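# Tighten two unmarked cover-plate screws with a cordless screwdriver

## Task

On the cover plate, find the two screws that lack an orange paint mark (these are the loose ones) and drive both fully tight using the cordless screwdriver lying on the table, which runs while its trigger is squeezed; the screwdriver has to be switched off (trigger released) at the end.

## Robot and tools

Robot: two arms, left_arm and right_arm. Each carries an identical right hand, so a hand axis or motor number means the same thing on both arms. Cameras: cam_head_left, cam_head_right, cam_high (896x504), cam_left_wrist, cam_right_wrist (672x504).

Scene frame: origin at table-top height, midway between the arms' nominal bases; +x out over the table, +z up, left_arm on the +y side. Positions are in metres, velocities in m/s and rad/s, orientation as quaternion wxyz. Printed positions may be slightly wrong at long reach.

Hand point: a point 0.05 m in front of the palm, where the index pad would meet the thumb tip. Its +z runs along the straightened fingers (fingertips 0.06-0.07 m beyond it), +y points out of the palm, +x across the palm toward the little finger. A wrist bracket on the little-finger side can strike objects. Large tilts about x or y can shift the point by up to about 2 cm.

Row layout (28 numbers, each -1 to 1, always all 28 even when one arm is idle): left dx, dy, dz, rx, ry, rz; left hand little, ring, middle, index, thumb_bend, thumb_turn, force_limit, speed; then the same 14 for the right arm. The six pose numbers are an offset, not a pose: measured along scene axes from that arm's Hand target at the start of the action or move, rotating about the Hand target position. Scale: 1.0 = 0.6 m or 180 degrees; rx, ry, rz form one rotation vector. Sending six zeros re-commands the current Hand target. Offsets accumulate across calls, since each call starts from the new Hand target.

Hand numbers are absolute targets: fingers and thumb_bend +1 straight/open, -1 fully curled; thumb_turn +1 beside the palm, -1 opposite the fingers. A pinch is roughly index -0.22, thumb_bend -0.75, thumb_turn -0.57. force_limit maps -1..+1 to about 0..10 N at the fingertip (0..15 N for the two thumb motors); speed maps -1..+1 to nearly still..full (0.6 s per full travel). There is no 'no change' value: to keep a hand as it is, repeat its last executed eight numbers; if none has run yet, send its hand_measured plus hand_force_limit and hand_speed. Use speed -0.9 or lower for gentle grips. A wrap with the thumb turned in fits objects 0.035-0.08 m thick; for thinner ones close the thumb first. A motor only starts when its target changes by 0.01 or more; to grip harder, raise force_limit and send a more-closed target. The trigger is pulled by closing a finger onto it and released by opening that finger; make sure it is released before finishing.

Tools:
- execute_actions(actions, cameras): actions is a list of actions; each action is up to 15 rows, one per 1/30 s step, the last row held to fill 15 steps. Every row in an action is an offset from the same start pose. Empty list just returns state and images. cameras: list of names, [] for none, omitted/null/["all"] for all.
- move(target, speed, blend, stop_force, zero, blocking, cameras): target is one 28-number row, or up to 15 rows differing only in pose offsets, all counted from the same Hand targets. Straight-line path, no obstacle avoidance. speed in m/s, 0.002-0.5 (default 0.25), rotation limited to twice that in rad/s; one value or one per target. blend in m rounds corners in a list. stop_force 4-80 N, one value for both arms, ends an arm's path when its wrist sensor feels that much extra push against the motion; not with blocking=false, unreliable if the hand rotates, and leave it out when backing off a contact. At the slowest speed a guarded path covers at most 20 mm. zero (default true) re-zeros before the move. blocking=false returns early; then use wait or stop before other motion. The result's move: line gives the ending (done, off_target, moving, held, contact, fault) and limits (paced = pose clipped, held = steps withheld).
- wait(seconds 0-10): lets time run holding last commands.
- stop(): brakes a running move.
- zoom_image(camera, region [x0,y0,x1,y1] in pixels, max 504x504): closer look at the latest image.
- show_instructions(): shows reference pages.
- zero_wrist_force(arm): subtracts current wrist reading from later ones.
- finished_scene(scene): ends the scene, irreversibly.

Controller behaviour: each step the command is clipped to 100 mm and 16 degrees from the measured pose; Hand target shows the clipped command, and the next offsets start there. The hand may rest short of it and keeps pushing until commanded back. Commands lag about 0.09-0.20 s; fast moves overshoot. A 'pose unreachable' line means the arm-clearance check blocked that command.

Readings: hand_measured, hand_stopped_by (moving, target, force, stalled, fault) and hand_load_n follow the six-motor order; load near 0 means the grip is lost. Wrist force/torque are in the hand's own axes, zeroed at start, plus a peak line. Joint torques include the arm's weight and are noisy.

Avoid: contact torque at joint limits (297, 297, 135, 48.6, 48.6, 48.6 N m) or about 150 N outside force, which stop the arm for 10 s; pressing stiffly past a firm contact; arms colliding; fast hits; overloading fingers; dropping or flinging the screwdriver; anything falling or being left off the table. Long holds, stretched arms or pushing at unreachable poses heat motors (MOTOR HOT at 70 C, brake stop at 85 C).

Each tool is called after "Call:" in YAML: its name, and indented under it one key for each argument.

Reference images:

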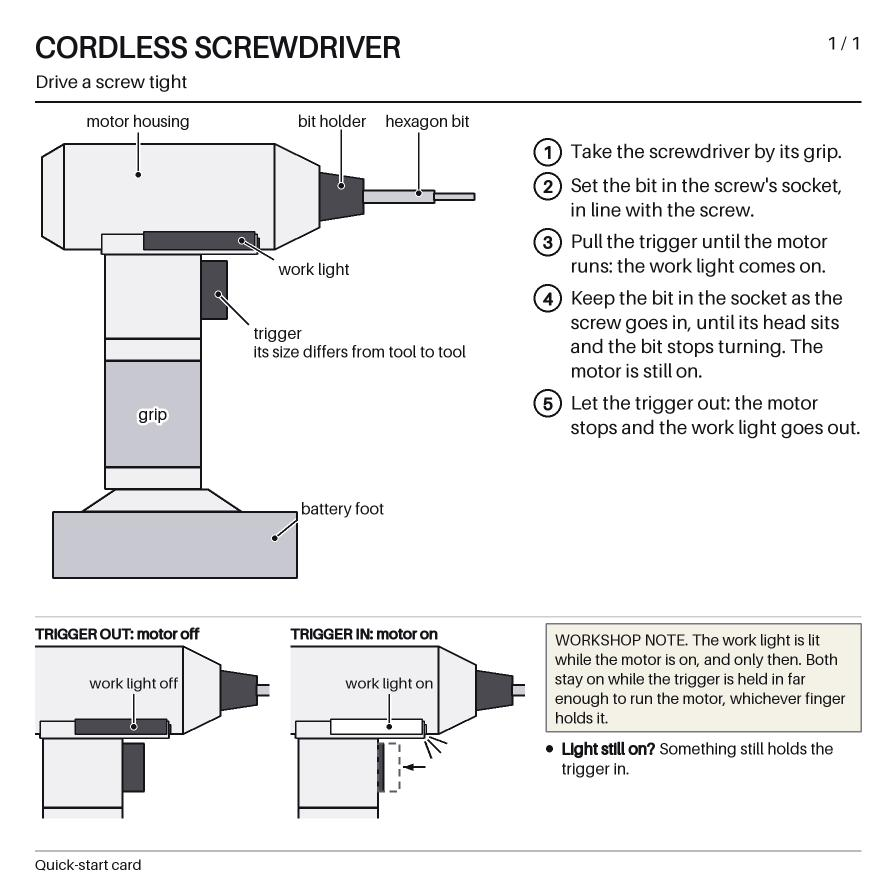

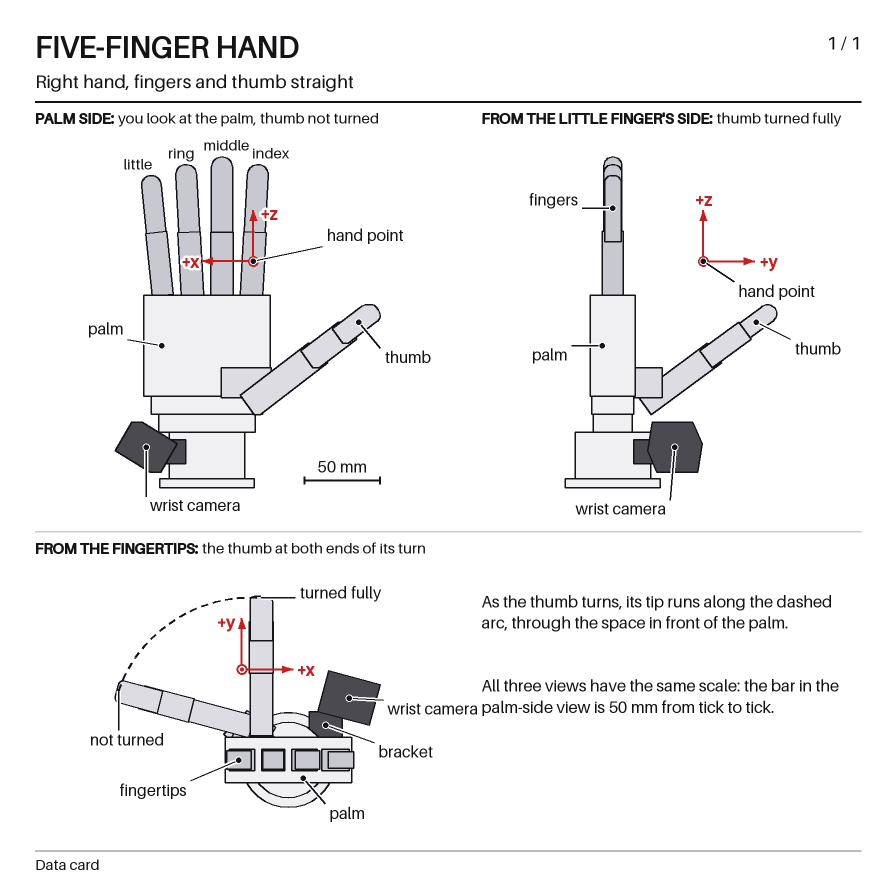

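## Session

Call:
execute_actions:
  actions: []

Scene clock: 161.63 s.
left_arm: end_effector_position=(+0.6343, +0.4050, +0.4303) hand_measured=(+1.000, +1.000, +1.000, +1.000, +1.000, +1.000) hand_load_n=(+0.0, +0.0, +0.0, +0.0, +0.0, +0.0) hand_stopped_by=(target, target, target, target, target, target) hand_force_limit=0.00 hand_speed=-0.80 end_effector_quat_wxyz=(+0.025, +0.542, -0.170, +0.822) end_effector_velocity=(+0.000, -0.001, +0.000) end_effector_angular_velocity=(-0.001, -0.001, -0.001) | right_arm: end_effector_position=(+0.7351, +0.3754, +0.2858) hand_measured=(-0.922, -0.914, -0.908, -0.400, +0.382, -1.000) hand_load_n=(+0.5, +6.0, +10.5, +0.0, +7.0, +4.0) hand_stopped_by=(force, force, force, target, force, target) hand_force_limit=0.60 hand_speed=-0.70 end_effector_quat_wxyz=(+0.678, -0.195, +0.680, +0.200) end_effector_velocity=(+0.000, +0.000, +0.000) end_effector_angular_velocity=(+0.000, +0.000, +0.000)
Joint positions: left_arm=[-0.433 -1.662 2.215 -0.915 1.51 -4.416] | right_arm=[0.881 -0.717 1.092 -0.374 1.945 -1.563]
Joint velocities: left_arm=[0 0 0 -0.001 0.001 -0.001] | right_arm=[0 0 0 -0.001 0 0]
Joint torques (N m): left_arm=[9.74 -21.15 -41.63 -5.79 1.82 -1.65] | right_arm=[13.91 -122.52 -44.93 -2.47 1.89 -0.76]
Wrist force (N): left_arm=[2.1 0.9 1.2] | right_arm=[8.6 -0.7 -4.6]
Wrist torque (N m): left_arm=[0.08 -0.48 0.24] | right_arm=[0.07 -0.52 0.18]
Wrist force, peak (N): left_arm=[2.1 0.9 1.2] | right_arm=[8.6 -0.7 -4.6]
Hand target: left_arm +0.6343, +0.4050, +0.4303; +0.025, +0.542, -0.170, +0.822 | right_arm +0.7351, +0.3754, +0.2859; +0.678, -0.195, +0.680, +0.200
Off the commanded pose: left_arm 0.000 m, 0 deg | right_arm 0.000 m, 0 deg.

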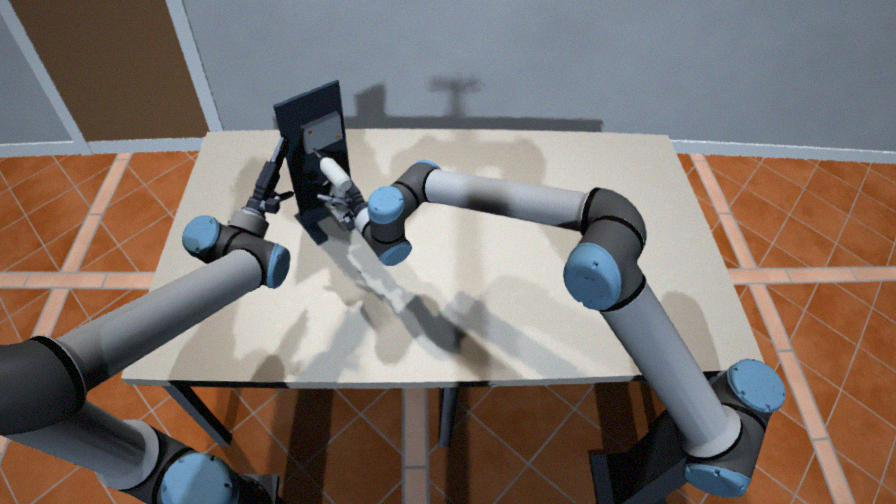

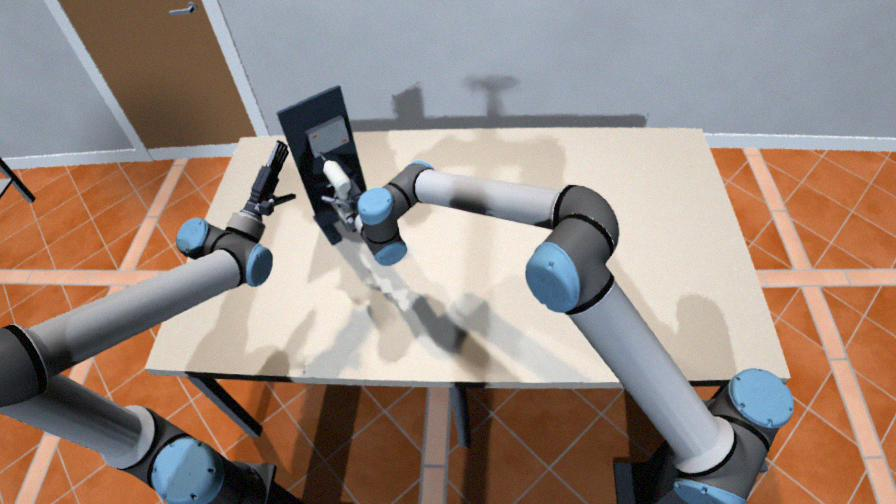

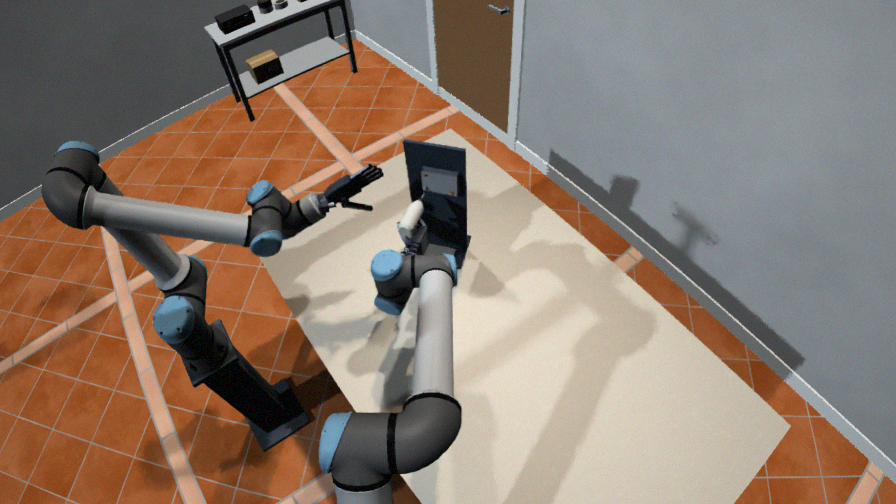

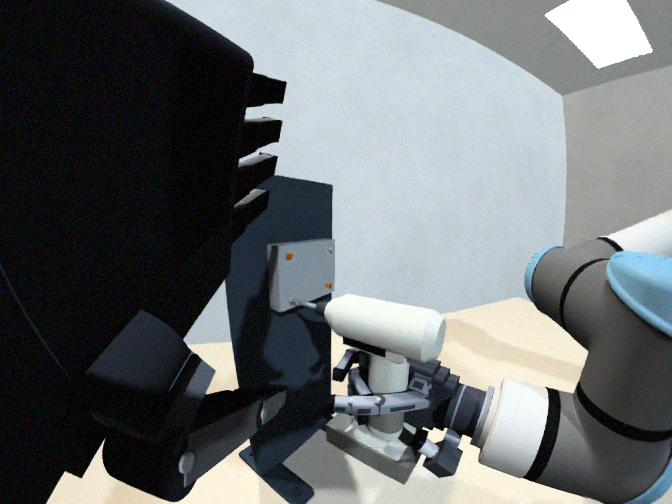

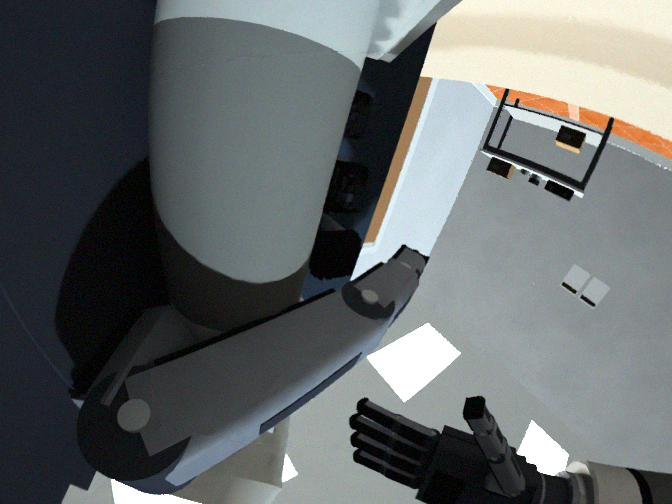

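Call:
zoom_image:
  camera: "cam_left_wrist"
  region: [240, 220, 460, 385]

Call:
zoom_image:
  camera: "cam_head_left"
  region: [260, 70, 420, 240]

Call:
zoom_image:
  camera: "cam_high"
  region: [370, 130, 500, 280]

Call:
zoom_image:
  camera: "cam_head_right"
  region: [270, 80, 420, 250]

Scaled by 2.291 from the camera's 672x504 image, which has a finer 960x720 frame.

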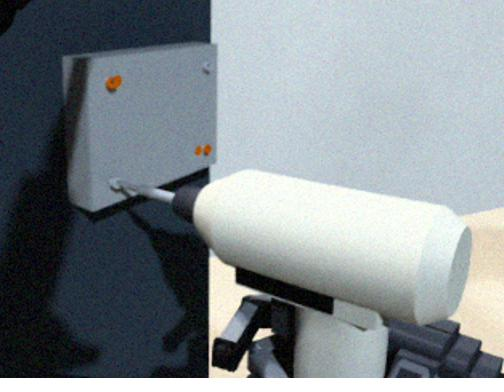

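Scaled by 2.965.

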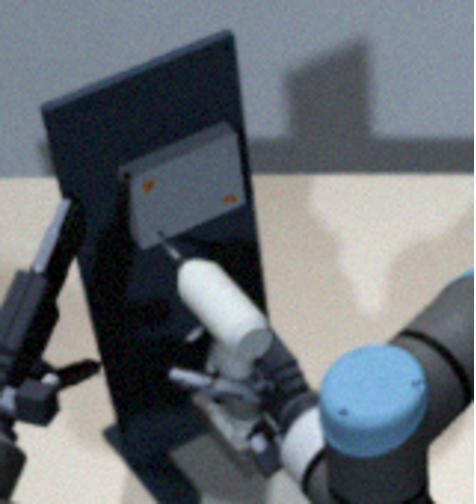

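Scaled by 3.360.

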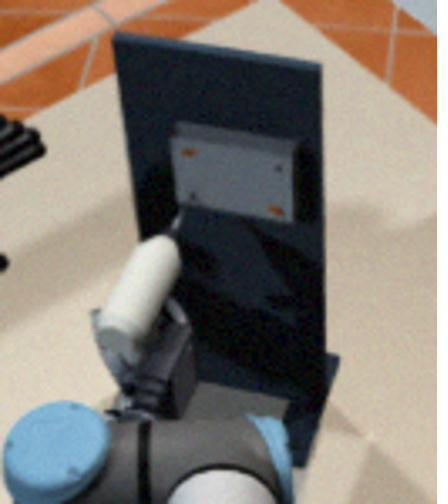

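Scaled by 2.965.

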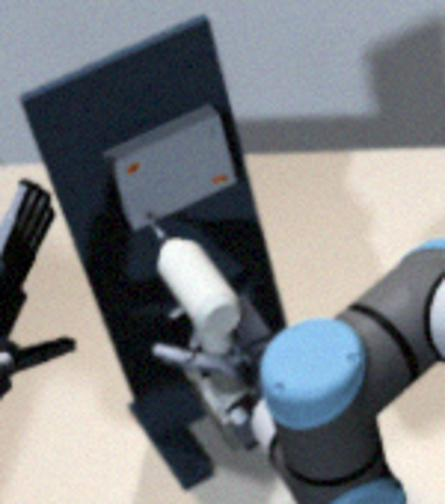

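Call:
zoom_image:
  camera: "cam_left_wrist"
  region: [265, 270, 345, 330]

Call:
zoom_image:
  camera: "cam_left_wrist"
  region: [300, 225, 350, 305]

Call:
zoom_image:
  camera: "cam_high"
  region: [415, 160, 465, 210]

Call:
zoom_image:
  camera: "cam_head_left"
  region: [295, 105, 355, 165]

Scaled by 6.300 from the camera's 672x504 image, which has a finer 960x720 frame.

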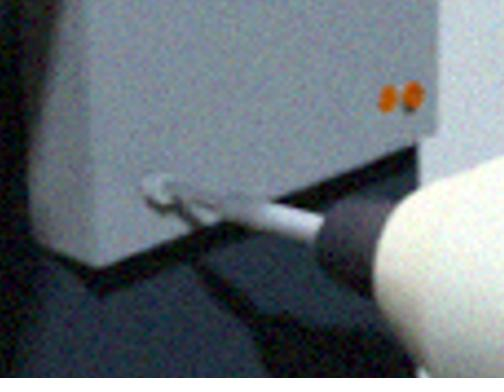

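Scaled by 6.300 from the camera's 672x504 image, which has a finer 960x720 frame.

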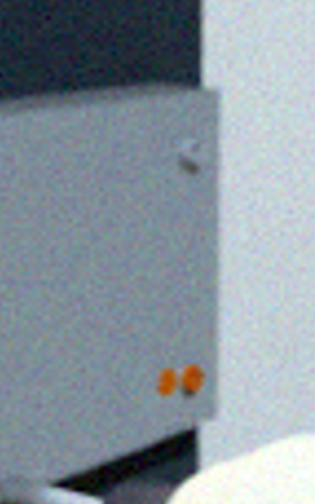

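Scaled by 10.080.

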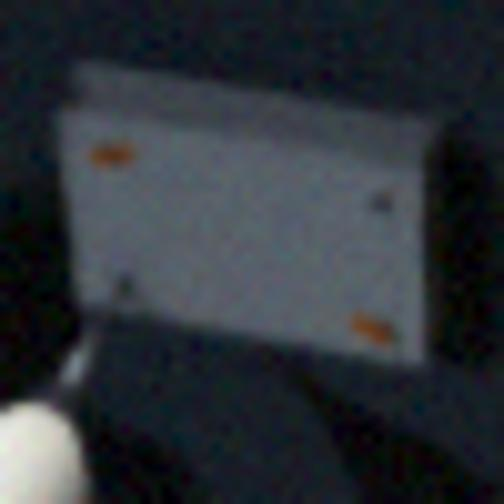

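Scaled by 8.400.

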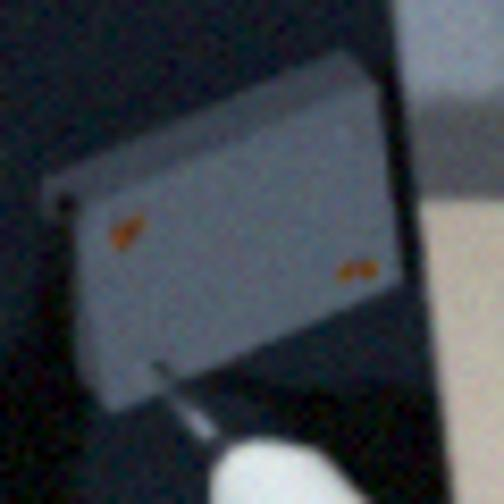

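Call:
move:
  target: [0.05,-0.03,0.133,0.045,0.131,0,1,1,1,1,1,1,0,-0.8, 0,0,0,0,0,0,-1,-1,-1,-0.4,-1,-1,0.6,-0.7]
  cameras: ["cam_left_wrist","cam_head_left"]

Scene clock: 165.27 s.
left_arm: end_effector_position=(+0.6645, +0.3867, +0.5097) hand_measured=(+1.000, +1.000, +1.000, +1.000, +1.000, +1.000) hand_load_n=(+0.0, +0.0, +0.0, +0.0, +0.0, +0.0) hand_stopped_by=(target, target, target, target, target, target) hand_force_limit=0.00 hand_speed=-0.80 end_effector_quat_wxyz=(+0.021, +0.699, -0.219, +0.680) end_effector_velocity=(-0.001, +0.000, -0.001) end_effector_angular_velocity=(+0.003, +0.003, +0.000) | right_arm: end_effector_position=(+0.7350, +0.3754, +0.2859) hand_measured=(-0.946, -0.922, -0.908, -0.400, +0.312, -1.000) hand_load_n=(+13.0, +10.5, +9.5, +0.0, +12.0, +6.0) hand_stopped_by=(force, force, force, target, force, target) hand_force_limit=0.60 hand_speed=-0.70 end_effector_quat_wxyz=(+0.678, -0.195, +0.680, +0.200) end_effector_velocity=(+0.000, +0.000, -0.002) end_effector_angular_velocity=(-0.001, +0.001, +0.000)
Joint positions: left_arm=[-0.443 -1.644 1.815 -0.097 1.496 -4.446] | right_arm=[0.881 -0.718 1.092 -0.374 1.945 -1.563]
Joint velocities: left_arm=[0 0 0 0.004 0 0.002] | right_arm=[0 0.002 0 -0.001 0 0]
Joint torques (N m): left_arm=[8.06 -47.57 -52.16 1.92 2.44 3.93] | right_arm=[7.77 -125.22 -45.03 -5.35 -0.12 -1.72]
Wrist force (N): left_arm=[2.5 0.9 0.0] | right_arm=[6.6 -0.7 -5.7]
Wrist torque (N m): left_arm=[0.22 -0.50 0.30] | right_arm=[0.04 -0.49 0.07]
Wrist force, peak (N): left_arm=[4.2 0.9 1.0] | right_arm=[8.3 -0.8 -5.0]
Hand target: left_arm +0.6645, +0.3868, +0.5099; +0.021, +0.699, -0.219, +0.680 | right_arm +0.7351, +0.3754, +0.2859; +0.678, -0.195, +0.680, +0.200
Off the commanded pose: left_arm 0.001 m, 0 deg | right_arm 0.000 m, 0 deg.
move: done
Images, in order (width x height): cam_head_left 896x504, cam_left_wrist 672x504.

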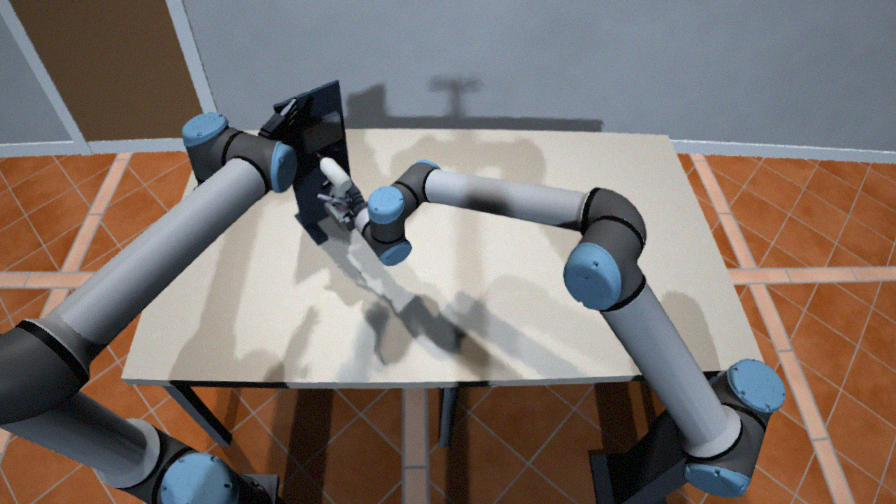

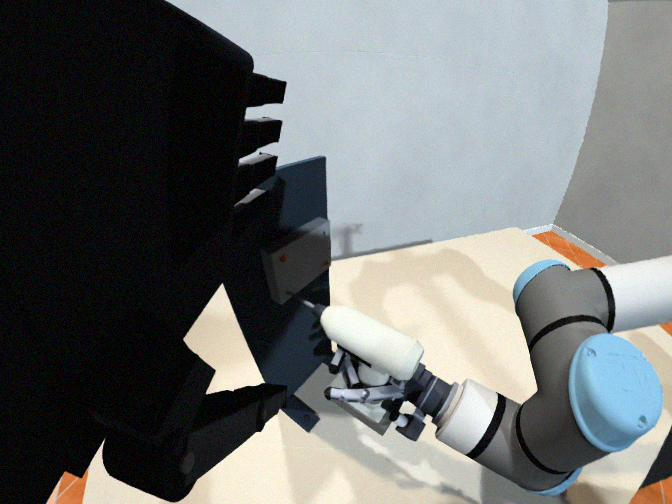

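Call:
zoom_image:
  camera: "cam_left_wrist"
  region: [250, 210, 430, 390]

Call:
zoom_image:
  camera: "cam_left_wrist"
  region: [270, 265, 330, 325]

Scaled by 2.800 from the camera's 672x504 image, which has a finer 960x720 frame.

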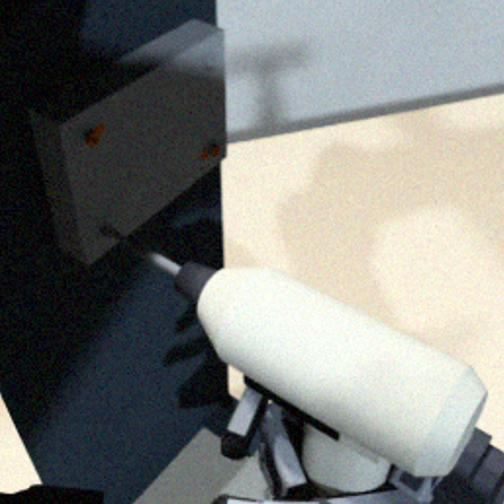

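Scaled by 8.400 from the camera's 672x504 image, which has a finer 960x720 frame.

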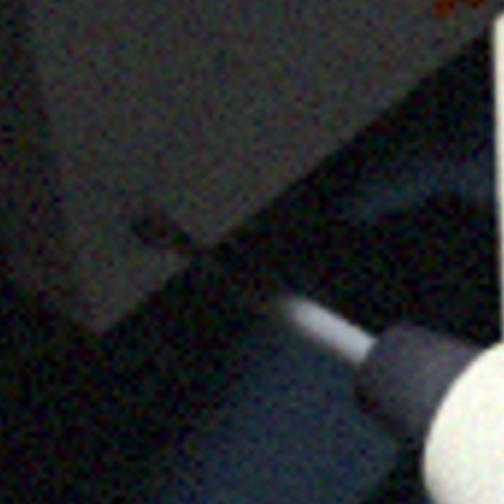

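Call:
move:
  target: [0.05,0.113,-0.167,-0.045,-0.131,0,-0.9,-0.9,-0.9,-0.9,1,1,0,0, 0,0,0,0,0,0,-1,-1,-1,-0.4,-1,-1,0.6,-0.7]
  cameras: ["cam_left_wrist","cam_head_left"]
  speed: 0.15

Call:
zoom_image:
  camera: "cam_left_wrist"
  region: [220, 220, 420, 370]

Scene clock: 167.80 s.
left_arm: end_effector_position=(+0.6943, +0.4548, +0.4096) hand_measured=(-0.900, -0.900, -0.900, -0.900, +1.000, +1.000) hand_load_n=(+0.0, +0.0, +0.0, +0.0, +0.0, -0.5) hand_stopped_by=(target, target, target, target, target, target) hand_force_limit=0.00 hand_speed=0.00 end_effector_quat_wxyz=(+0.025, +0.543, -0.170, +0.822) end_effector_velocity=(+0.000, +0.000, +0.001) end_effector_angular_velocity=(+0.000, -0.003, +0.000) | right_arm: end_effector_position=(+0.7350, +0.3754, +0.2859) hand_measured=(-0.946, -0.922, -0.908, -0.400, +0.312, -1.000) hand_load_n=(+13.0, +10.5, +10.0, +0.0, +12.0, +5.5) hand_stopped_by=(force, force, force, target, force, target) hand_force_limit=0.60 hand_speed=-0.70 end_effector_quat_wxyz=(+0.678, -0.195, +0.680, +0.200) end_effector_velocity=(+0.000, +0.000, +0.000) end_effector_angular_velocity=(+0.000, +0.000, +0.000)
Joint positions: left_arm=[-0.301 -1.534 2.134 -0.962 1.634 -4.463] | right_arm=[0.881 -0.718 1.092 -0.374 1.945 -1.563]
Joint velocities: left_arm=[0 0 0 -0.004 0 0.001] | right_arm=[0 0 0 0 0 0]
Joint torques (N m): left_arm=[-9.06 -46.2 -49.32 -6.97 -1.95 4.5] | right_arm=[3.14 -116.21 -48.33 -4.89 0.01 -1.73]
Wrist force (N): left_arm=[2.2 1.4 0.7] | right_arm=[6.7 -0.7 -5.4]
Wrist torque (N m): left_arm=[0.20 -0.48 0.31] | right_arm=[0.02 -0.51 0.08]
Wrist force, peak (N): left_arm=[4.3 1.2 0.4] | right_arm=[7.6 -0.6 -5.4]
Hand target: left_arm +0.6943, +0.4548, +0.4098; +0.025, +0.542, -0.170, +0.822 | right_arm +0.7351, +0.3754, +0.2859; +0.678, -0.195, +0.680, +0.200
Off the commanded pose: left_arm 0.000 m, 0 deg | right_arm 0.000 m, 0 deg.
move: done
Images, in order (width x height): cam_head_left 896x504, cam_left_wrist 672x504.

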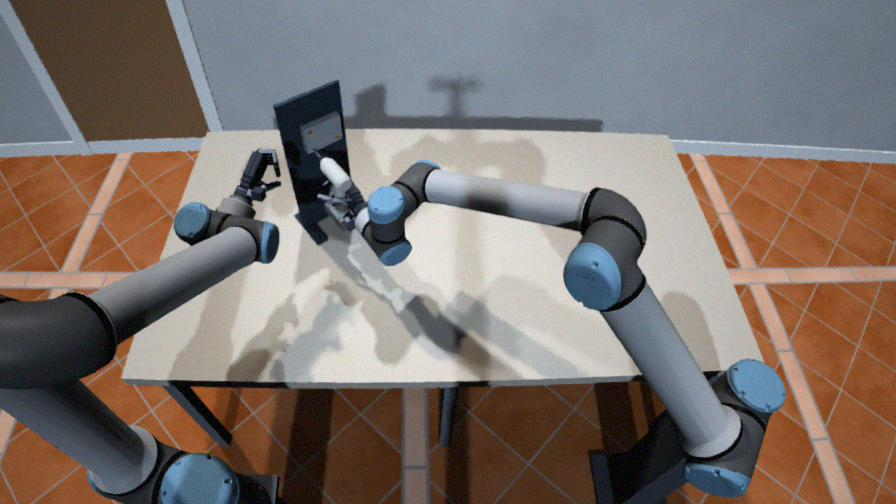

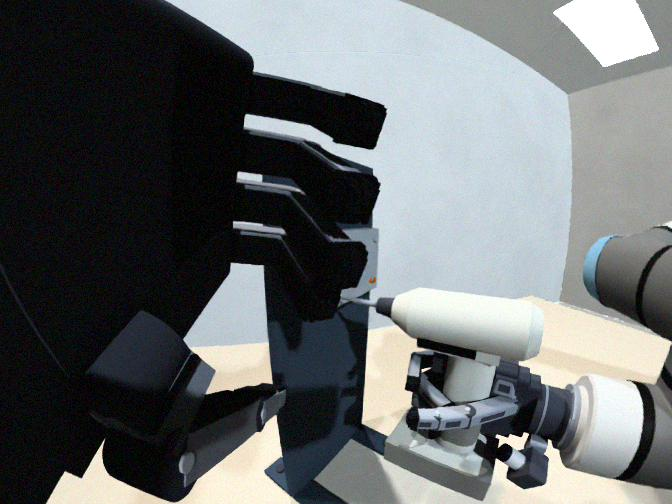

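Scaled by 2.520 from the camera's 672x504 image, which has a finer 960x720 frame.

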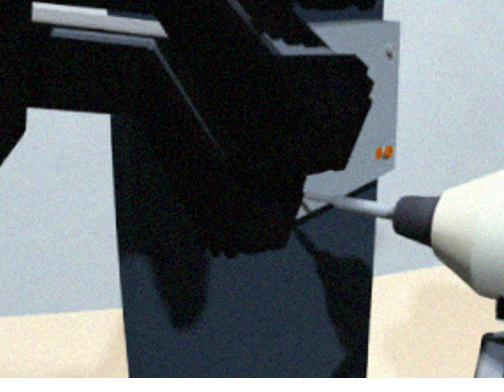

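Call:
move:
  target: [0,0,0,0,0,0,1,1,1,1,1,1,0,0, 0,0,0,0,0,0,-1,-1,-1,-0.4,-1,-1,0.6,-0.7]
  cameras: ["cam_left_wrist"]

Call:
zoom_image:
  camera: "cam_left_wrist"
  region: [220, 220, 420, 370]

Call:
zoom_image:
  camera: "cam_left_wrist"
  region: [310, 270, 390, 330]

Scene clock: 169.40 s.
left_arm: end_effector_position=(+0.6943, +0.4548, +0.4098) hand_measured=(+1.000, +1.000, +1.000, +1.000, +1.000, +1.000) hand_load_n=(+0.0, +0.0, +0.0, +0.0, +0.0, +0.0) hand_stopped_by=(target, target, target, target, target, target) hand_force_limit=0.00 hand_speed=0.00 end_effector_quat_wxyz=(+0.025, +0.542, -0.170, +0.822) end_effector_velocity=(+0.000, +0.001, -0.001) end_effector_angular_velocity=(+0.000, +0.002, +0.001) | right_arm: end_effector_position=(+0.7350, +0.3754, +0.2859) hand_measured=(-0.946, -0.922, -0.908, -0.400, +0.312, -1.000) hand_load_n=(+13.0, +10.5, +10.0, +0.0, +12.0, +5.5) hand_stopped_by=(force, force, force, target, force, target) hand_force_limit=0.60 hand_speed=-0.70 end_effector_quat_wxyz=(+0.678, -0.195, +0.680, +0.200) end_effector_velocity=(+0.000, +0.000, +0.001) end_effector_angular_velocity=(+0.001, -0.001, +0.000)
Joint positions: left_arm=[-0.301 -1.534 2.134 -0.962 1.634 -4.463] | right_arm=[0.881 -0.718 1.092 -0.374 1.945 -1.563]
Joint velocities: left_arm=[0 0 0 0.001 -0.001 0] | right_arm=[0 -0.001 0 0 0 0]
Joint torques (N m): left_arm=[-10.7 -54.45 -48.7 -4.37 -0.95 3.82] | right_arm=[1 -115.16 -49.85 -4.56 0.05 -1.91]
Wrist force (N): left_arm=[2.4 1.2 0.9] | right_arm=[7.2 -0.4 -5.2]
Wrist torque (N m): left_arm=[0.15 -0.53 0.30] | right_arm=[0.05 -0.58 0.12]
Wrist force, peak (N): left_arm=[2.8 1.2 1.0] | right_arm=[7.5 -0.6 -5.3]
Hand target: left_arm +0.6943, +0.4548, +0.4098; +0.025, +0.542, -0.170, +0.822 | right_arm +0.7351, +0.3754, +0.2859; +0.678, -0.195, +0.680, +0.200
Off the commanded pose: left_arm 0.000 m, 0 deg | right_arm 0.000 m, 0 deg.
move: done
Images, in order (width x height): cam_left_wrist 672x504.

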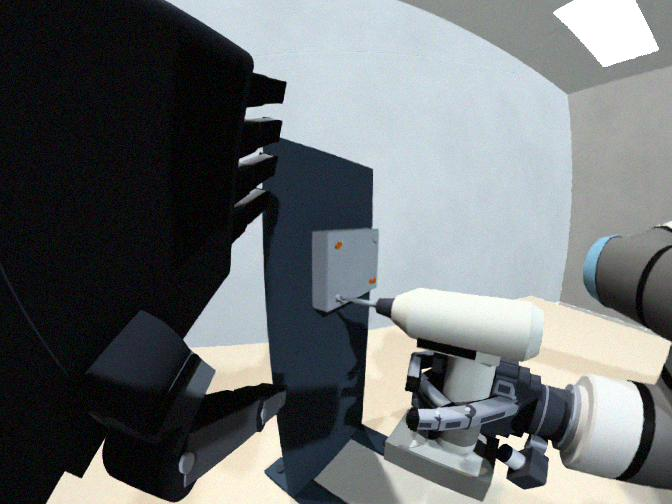

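Scaled by 2.520 from the camera's 672x504 image, which has a finer 960x720 frame.

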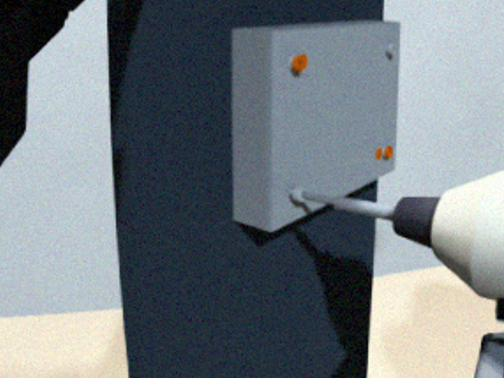

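Scaled by 6.300 from the camera's 672x504 image, which has a finer 960x720 frame.

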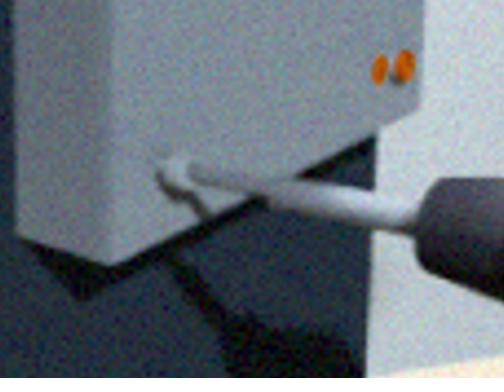

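Call:
move:
  target: [0,0,0,0,0,0,1,1,1,1,1,1,0,0, 0.014,0.0089,0,0,0,0,-1,-1,-1,-0.4,-1,-1,0.6,-0.7]
  cameras: ["cam_left_wrist"]
  speed: 0.008
  stop_force: 6

Call:
zoom_image:
  camera: "cam_left_wrist"
  region: [310, 270, 390, 330]

Scene clock: 171.77 s.
left_arm: end_effector_position=(+0.6943, +0.4548, +0.4098) hand_measured=(+1.000, +1.000, +1.000, +1.000, +1.000, +1.000) hand_load_n=(+0.0, +0.0, +0.0, +0.0, +0.0, +0.0) hand_stopped_by=(target, target, target, target, target, target) hand_force_limit=0.00 hand_speed=0.00 end_effector_quat_wxyz=(+0.025, +0.542, -0.170, +0.822) end_effector_velocity=(+0.000, +0.001, +0.001) end_effector_angular_velocity=(+0.000, -0.001, +0.002) | right_arm: end_effector_position=(+0.7351, +0.3755, +0.2859) hand_measured=(-0.946, -0.922, -0.908, -0.400, +0.312, -1.000) hand_load_n=(+13.0, +10.5, +10.0, +0.5, +12.0, +6.0) hand_stopped_by=(force, force, force, target, force, target) hand_force_limit=0.60 hand_speed=-0.70 end_effector_quat_wxyz=(+0.678, -0.195, +0.680, +0.200) end_effector_velocity=(+0.000, +0.000, +0.000) end_effector_angular_velocity=(+0.000, +0.000, +0.000)
Joint positions: left_arm=[-0.301 -1.534 2.134 -0.962 1.634 -4.463] | right_arm=[0.881 -0.717 1.092 -0.374 1.945 -1.563]
Joint velocities: left_arm=[0 -0.001 0 0 -0.001 0.001] | right_arm=[0 0 0 0 0 0]
Joint torques (N m): left_arm=[-13.75 -54.78 -43.39 -0.38 1.24 3.73] | right_arm=[3.78 -129.64 -42.67 -6.57 1.54 -1.7]
Wrist force (N): left_arm=[2.3 1.2 0.7] | right_arm=[7.8 -0.6 -7.0]
Wrist torque (N m): left_arm=[0.16 -0.51 0.29] | right_arm=[0.10 -0.50 0.12]
Wrist force, peak (N): left_arm=[2.6 1.7 1.0] | right_arm=[9.7 -2.3 -16.3]
Hand target: left_arm +0.6943, +0.4548, +0.4098; +0.025, +0.542, -0.170, +0.822 | right_arm +0.7351, +0.3755, +0.2859; +0.678, -0.195, +0.680, +0.200
Off the commanded pose: left_arm 0.000 m, 0 deg | right_arm 0.010 m, 0 deg.
move: contact (right_arm)
Images, in order (width x height): cam_left_wrist 672x504.

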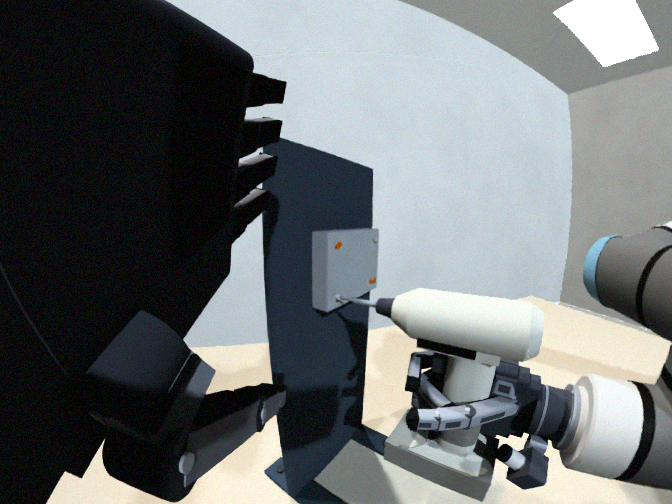

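Scaled by 6.300 from the camera's 672x504 image, which has a finer 960x720 frame.

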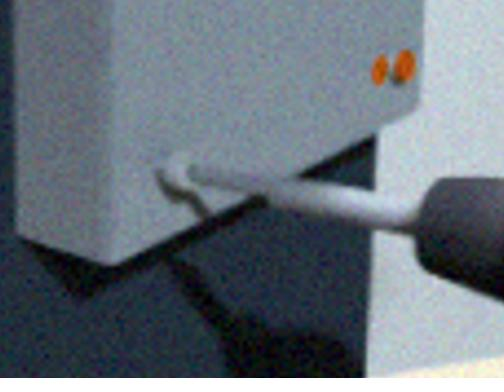

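Call:
zoom_image:
  camera: "cam_left_wrist"
  region: [328, 285, 358, 311]

Scaled by 16.800 from the camera's 672x504 image, which has a finer 960x720 frame.

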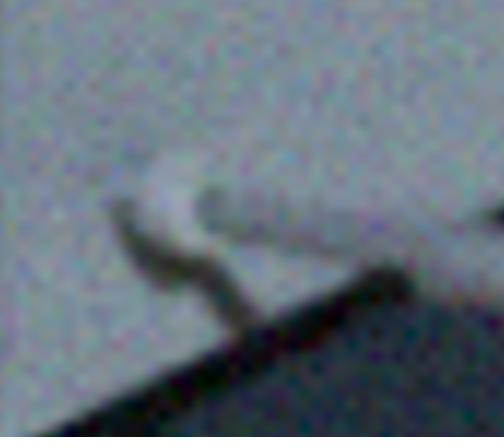

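Call:
move:
  target: [0,0,0,0,0,0,1,1,1,1,1,1,0,0, 0.007,0.0045,0,0,0,0,-1,-1,-1,-0.75,-1,-1,0.6,-0.6]
  cameras: ["cam_left_wrist"]
  speed: 0.006
  stop_force: 12

Call:
zoom_image:
  camera: "cam_left_wrist"
  region: [310, 270, 390, 330]

Call:
zoom_image:
  camera: "cam_left_wrist"
  region: [380, 280, 560, 460]

Scene clock: 173.17 s.
left_arm: end_effector_position=(+0.6943, +0.4548, +0.4098) hand_measured=(+1.000, +1.000, +1.000, +1.000, +1.000, +1.000) hand_load_n=(+0.0, +0.0, +0.0, +0.0, +0.0, +0.0) hand_stopped_by=(target, target, target, target, target, target) hand_force_limit=0.00 hand_speed=0.00 end_effector_quat_wxyz=(+0.025, +0.542, -0.170, +0.822) end_effector_velocity=(+0.000, +0.000, -0.001) end_effector_angular_velocity=(-0.001, +0.002, +0.000) | right_arm: end_effector_position=(+0.7352, +0.3756, +0.2859) hand_measured=(-0.946, -0.922, -0.908, -0.748, +0.312, -1.000) hand_load_n=(+13.0, +10.5, +9.0, +3.5, +12.5, +5.0) hand_stopped_by=(force, force, force, target, force, target) hand_force_limit=0.60 hand_speed=-0.60 end_effector_quat_wxyz=(+0.678, -0.195, +0.680, +0.200) end_effector_velocity=(+0.000, +0.000, -0.001) end_effector_angular_velocity=(-0.001, +0.001, +0.000)
Joint positions: left_arm=[-0.301 -1.534 2.134 -0.962 1.634 -4.463] | right_arm=[0.881 -0.717 1.091 -0.373 1.945 -1.563]
Joint velocities: left_arm=[0 0 0 0.001 -0.001 -0.001] | right_arm=[0 0 0 0.001 0 0]
Joint torques (N m): left_arm=[-10.33 -51.6 -41.04 -0.69 1.52 3.77] | right_arm=[2.77 -131.77 -44.83 -7.3 1.43 -1.76]
Wrist force (N): left_arm=[2.4 1.3 0.7] | right_arm=[9.7 -0.7 -9.6]
Wrist torque (N m): left_arm=[0.18 -0.52 0.29] | right_arm=[0.14 -0.54 0.18]
Wrist force, peak (N): left_arm=[2.7 1.3 1.1] | right_arm=[11.6 -2.2 -21.4]
Hand target: left_arm +0.6943, +0.4548, +0.4098; +0.025, +0.542, -0.170, +0.822 | right_arm +0.7352, +0.3756, +0.2859; +0.678, -0.195, +0.680, +0.200
Off the commanded pose: left_arm 0.000 m, 0 deg | right_arm 0.005 m, 0 deg.
move: contact (right_arm)
Images, in order (width x height): cam_left_wrist 672x504.

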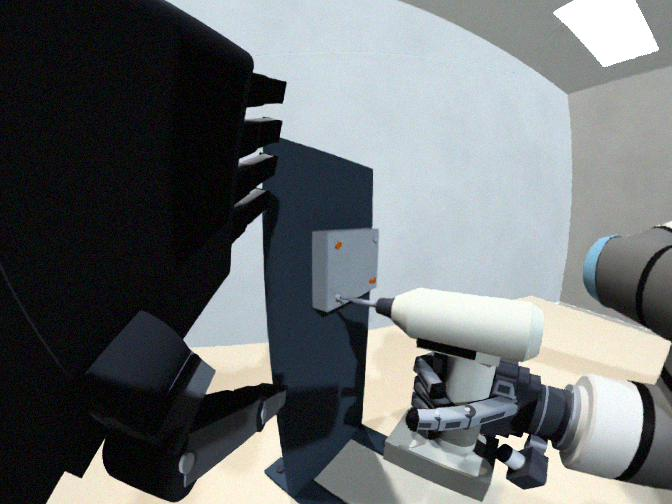

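Scaled by 6.300 from the camera's 672x504 image, which has a finer 960x720 frame.

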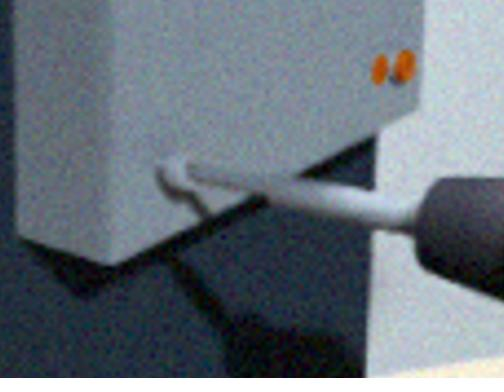

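Scaled by 2.800 from the camera's 672x504 image, which has a finer 960x720 frame.

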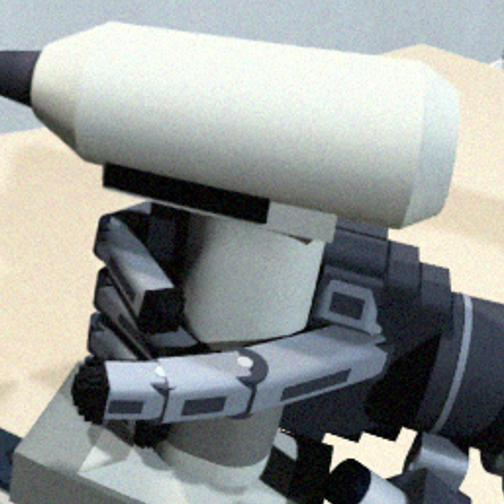

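Call:
move:
  target: [0,0,0,0,0,0,1,1,1,1,1,1,0,0, 0,0,0,0,0,0,-1,-1,-1,-0.85,-1,-1,0.6,-0.6]
  cameras: ["cam_left_wrist"]

Call:
zoom_image:
  camera: "cam_left_wrist"
  region: [310, 270, 510, 440]

Scene clock: 174.00 s.
left_arm: end_effector_position=(+0.6943, +0.4548, +0.4098) hand_measured=(+1.000, +1.000, +1.000, +1.000, +1.000, +1.000) hand_load_n=(+0.0, +0.0, +0.0, +0.0, +0.5, +0.0) hand_stopped_by=(target, target, target, target, target, target) hand_force_limit=0.00 hand_speed=0.00 end_effector_quat_wxyz=(+0.025, +0.542, -0.170, +0.822) end_effector_velocity=(+0.000, +0.000, +0.000) end_effector_angular_velocity=(+0.000, +0.001, +0.000) | right_arm: end_effector_position=(+0.7352, +0.3756, +0.2860) hand_measured=(-0.946, -0.922, -0.908, -0.848, +0.312, -1.000) hand_load_n=(+13.0, +10.5, +9.0, +5.0, +12.5, +5.5) hand_stopped_by=(force, force, force, target, force, target) hand_force_limit=0.60 hand_speed=-0.60 end_effector_quat_wxyz=(+0.678, -0.195, +0.680, +0.200) end_effector_velocity=(+0.000, +0.000, -0.002) end_effector_angular_velocity=(-0.002, +0.001, +0.000)
Joint positions: left_arm=[-0.301 -1.534 2.134 -0.962 1.634 -4.463] | right_arm=[0.881 -0.717 1.091 -0.373 1.945 -1.563]
Joint velocities: left_arm=[0 0 0 0 0 -0.001] | right_arm=[0 0.002 0 0 0 0]
Joint torques (N m): left_arm=[-9.42 -51.69 -37.79 -1.14 1.48 3.08] | right_arm=[5.25 -126.52 -44.48 -5.47 1.5 -1.74]
Wrist force (N): left_arm=[2.6 1.0 0.9] | right_arm=[8.0 1.5 -7.5]
Wrist torque (N m): left_arm=[0.12 -0.56 0.29] | right_arm=[-0.05 -0.58 0.03]
Wrist force, peak (N): left_arm=[2.7 1.3 1.2] | right_arm=[9.8 -0.7 -9.8]
Hand target: left_arm +0.6943, +0.4548, +0.4098; +0.025, +0.542, -0.170, +0.822 | right_arm +0.7352, +0.3756, +0.2859; +0.678, -0.195, +0.680, +0.200
Off the commanded pose: left_arm 0.000 m, 0 deg | right_arm 0.000 m, 0 deg.
move: done
Images, in order (width x height): cam_left_wrist 672x504.

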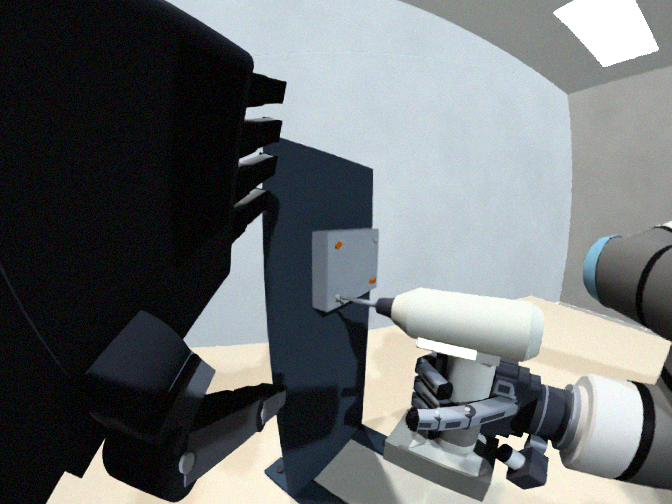

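Scaled by 2.520 from the camera's 672x504 image, which has a finer 960x720 frame.

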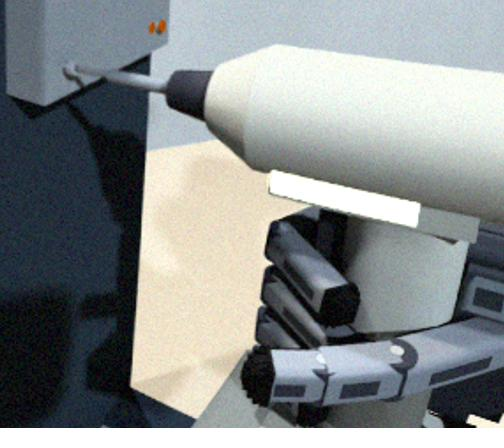

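Call:
move:
  target: [0,0,0,0,0,0,1,1,1,1,1,1,0,0, 0.014,0.0089,0,0,0,0,-1,-1,-1,-0.85,-1,-1,0.6,-0.6]
  cameras: ["cam_left_wrist"]
  speed: 0.006
  stop_force: 12

Call:
zoom_image:
  camera: "cam_left_wrist"
  region: [310, 270, 390, 330]

Scene clock: 175.60 s.
left_arm: end_effector_position=(+0.6943, +0.4548, +0.4098) hand_measured=(+1.000, +1.000, +1.000, +1.000, +1.000, +1.000) hand_load_n=(+0.0, +0.0, +0.0, +0.0, +0.0, +0.0) hand_stopped_by=(target, target, target, target, target, target) hand_force_limit=0.00 hand_speed=0.00 end_effector_quat_wxyz=(+0.025, +0.542, -0.170, +0.822) end_effector_velocity=(+0.000, +0.000, +0.000) end_effector_angular_velocity=(+0.000, +0.000, +0.000) | right_arm: end_effector_position=(+0.7379, +0.3773, +0.2859) hand_measured=(-0.946, -0.922, -0.908, -0.848, +0.314, -1.000) hand_load_n=(+14.0, +11.0, +11.0, +5.5, +11.5, +4.5) hand_stopped_by=(force, force, force, target, force, target) hand_force_limit=0.60 hand_speed=-0.60 end_effector_quat_wxyz=(+0.678, -0.195, +0.680, +0.200) end_effector_velocity=(+0.000, +0.000, +0.001) end_effector_angular_velocity=(+0.000, -0.001, +0.001)
Joint positions: left_arm=[-0.301 -1.534 2.134 -0.962 1.634 -4.463] | right_arm=[0.88 -0.712 1.082 -0.369 1.944 -1.563]
Joint velocities: left_arm=[0 0 0 0.001 0 0] | right_arm=[0 -0.001 0 0.001 0 0]
Joint torques (N m): left_arm=[-9.12 -53.17 -37.05 -1.47 1.17 3.66] | right_arm=[7.43 -124.68 -36.63 -3.83 4 -0.85]
Wrist force (N): left_arm=[2.1 1.8 1.0] | right_arm=[3.5 6.0 3.6]
Wrist torque (N m): left_arm=[0.23 -0.49 0.30] | right_arm=[-0.83 -0.48 -1.11]
Wrist force, peak (N): left_arm=[2.7 1.2 1.2] | right_arm=[11.3 4.5 -21.7]
Hand target: left_arm +0.6943, +0.4548, +0.4098; +0.025, +0.542, -0.170, +0.822 | right_arm +0.7378, +0.3773, +0.2859; +0.678, -0.196, +0.680, +0.200
Off the commanded pose: left_arm 0.000 m, 0 deg | right_arm 0.007 m, 0 deg.
move: contact (right_arm)
Images, in order (width x height): cam_left_wrist 672x504.

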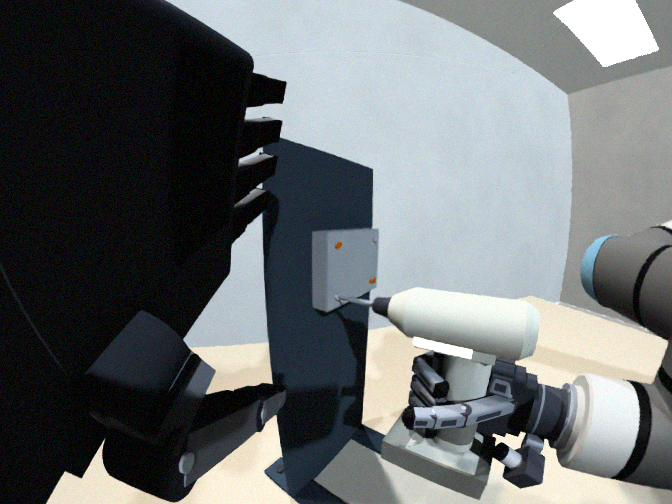

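Scaled by 6.300 from the camera's 672x504 image, which has a finer 960x720 frame.

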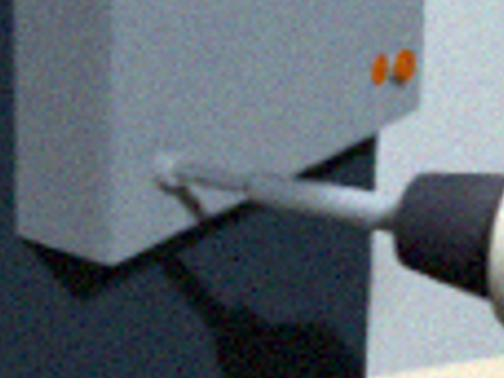

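Call:
move:
  target: [0,0,0,0,0,0,1,1,1,1,1,1,0,0, 0.014,0.0089,0,0,0,0,-1,-1,-1,-0.85,-1,-1,0.6,-0.6]
  cameras: ["cam_left_wrist"]
  speed: 0.006
  stop_force: 12

Call:
zoom_image:
  camera: "cam_left_wrist"
  region: [310, 270, 390, 330]

Call:
zoom_image:
  camera: "cam_left_wrist"
  region: [328, 285, 358, 311]

Call:
zoom_image:
  camera: "cam_left_wrist"
  region: [360, 222, 390, 292]

Scene clock: 176.73 s.
left_arm: end_effector_position=(+0.6943, +0.4548, +0.4098) hand_measured=(+1.000, +1.000, +1.000, +1.000, +1.000, +1.000) hand_load_n=(+0.0, -0.5, +0.0, +0.0, +0.0, +0.0) hand_stopped_by=(target, target, target, target, target, target) hand_force_limit=0.00 hand_speed=0.00 end_effector_quat_wxyz=(+0.025, +0.542, -0.170, +0.822) end_effector_velocity=(+0.000, -0.001, +0.000) end_effector_angular_velocity=(+0.000, +0.000, -0.001) | right_arm: end_effector_position=(+0.7380, +0.3775, +0.2859) hand_measured=(-0.946, -0.922, -0.908, -0.848, +0.314, -1.000) hand_load_n=(+14.0, +11.5, +10.5, +5.5, +11.5, +4.0) hand_stopped_by=(force, force, force, target, force, target) hand_force_limit=0.60 hand_speed=-0.60 end_effector_quat_wxyz=(+0.678, -0.196, +0.680, +0.200) end_effector_velocity=(+0.000, +0.000, -0.001) end_effector_angular_velocity=(+0.000, +0.000, +0.000)
Joint positions: left_arm=[-0.301 -1.534 2.134 -0.962 1.634 -4.463] | right_arm=[0.88 -0.712 1.081 -0.369 1.944 -1.563]
Joint velocities: left_arm=[-0.001 0 0 0 0 0] | right_arm=[0 0.001 0 -0.001 0 0]
Joint torques (N m): left_arm=[-6.31 -49.72 -33.49 -1.73 1.66 3.41] | right_arm=[0.34 -129.07 -39.33 -5.88 3.31 -0.53]
Wrist force (N): left_arm=[2.5 1.2 1.0] | right_arm=[6.3 4.5 -1.8]
Wrist torque (N m): left_arm=[0.15 -0.56 0.30] | right_arm=[-0.54 -0.46 -0.95]
Wrist force, peak (N): left_arm=[2.6 1.6 1.3] | right_arm=[7.3 2.5 -12.3]
Hand target: left_arm +0.6943, +0.4548, +0.4098; +0.025, +0.542, -0.170, +0.822 | right_arm +0.7380, +0.3775, +0.2859; +0.678, -0.196, +0.680, +0.200
Off the commanded pose: left_arm 0.000 m, 0 deg | right_arm 0.010 m, 0 deg.
move: contact (right_arm)
Images, in order (width x height): cam_left_wrist 672x504.

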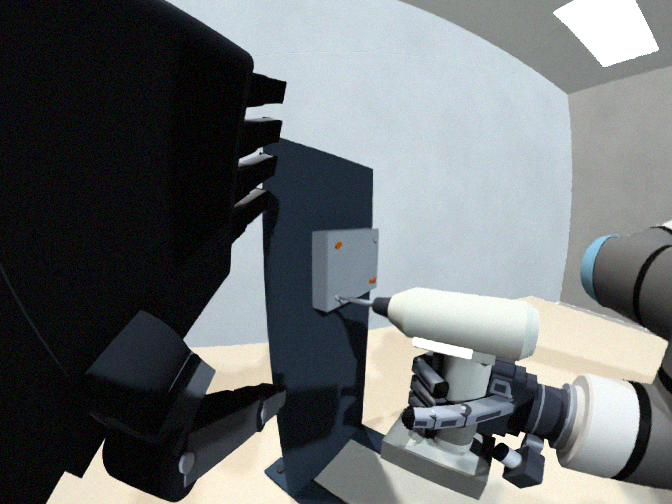

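Scaled by 6.300 from the camera's 672x504 image, which has a finer 960x720 frame.

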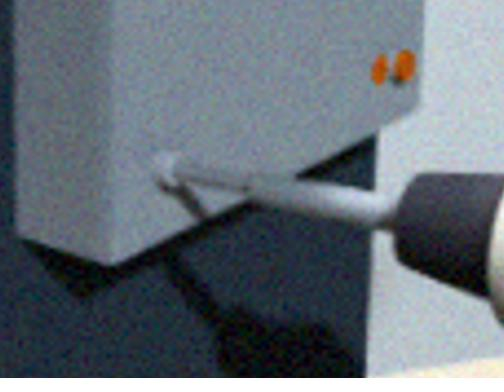

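Scaled by 16.800 from the camera's 672x504 image, which has a finer 960x720 frame.

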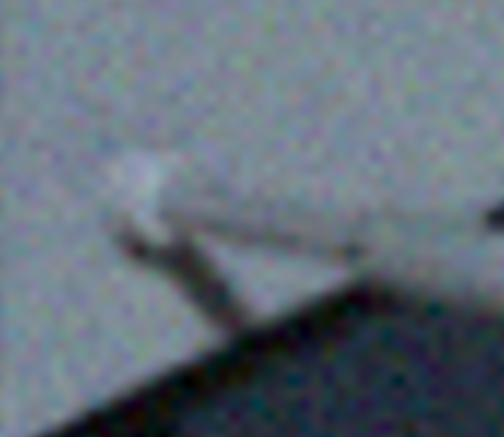

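Scaled by 7.200 from the camera's 672x504 image, which has a finer 960x720 frame.

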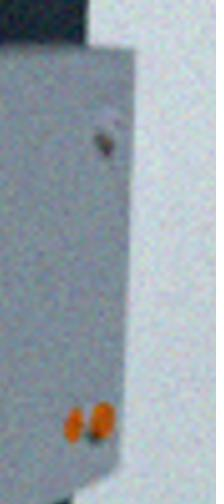

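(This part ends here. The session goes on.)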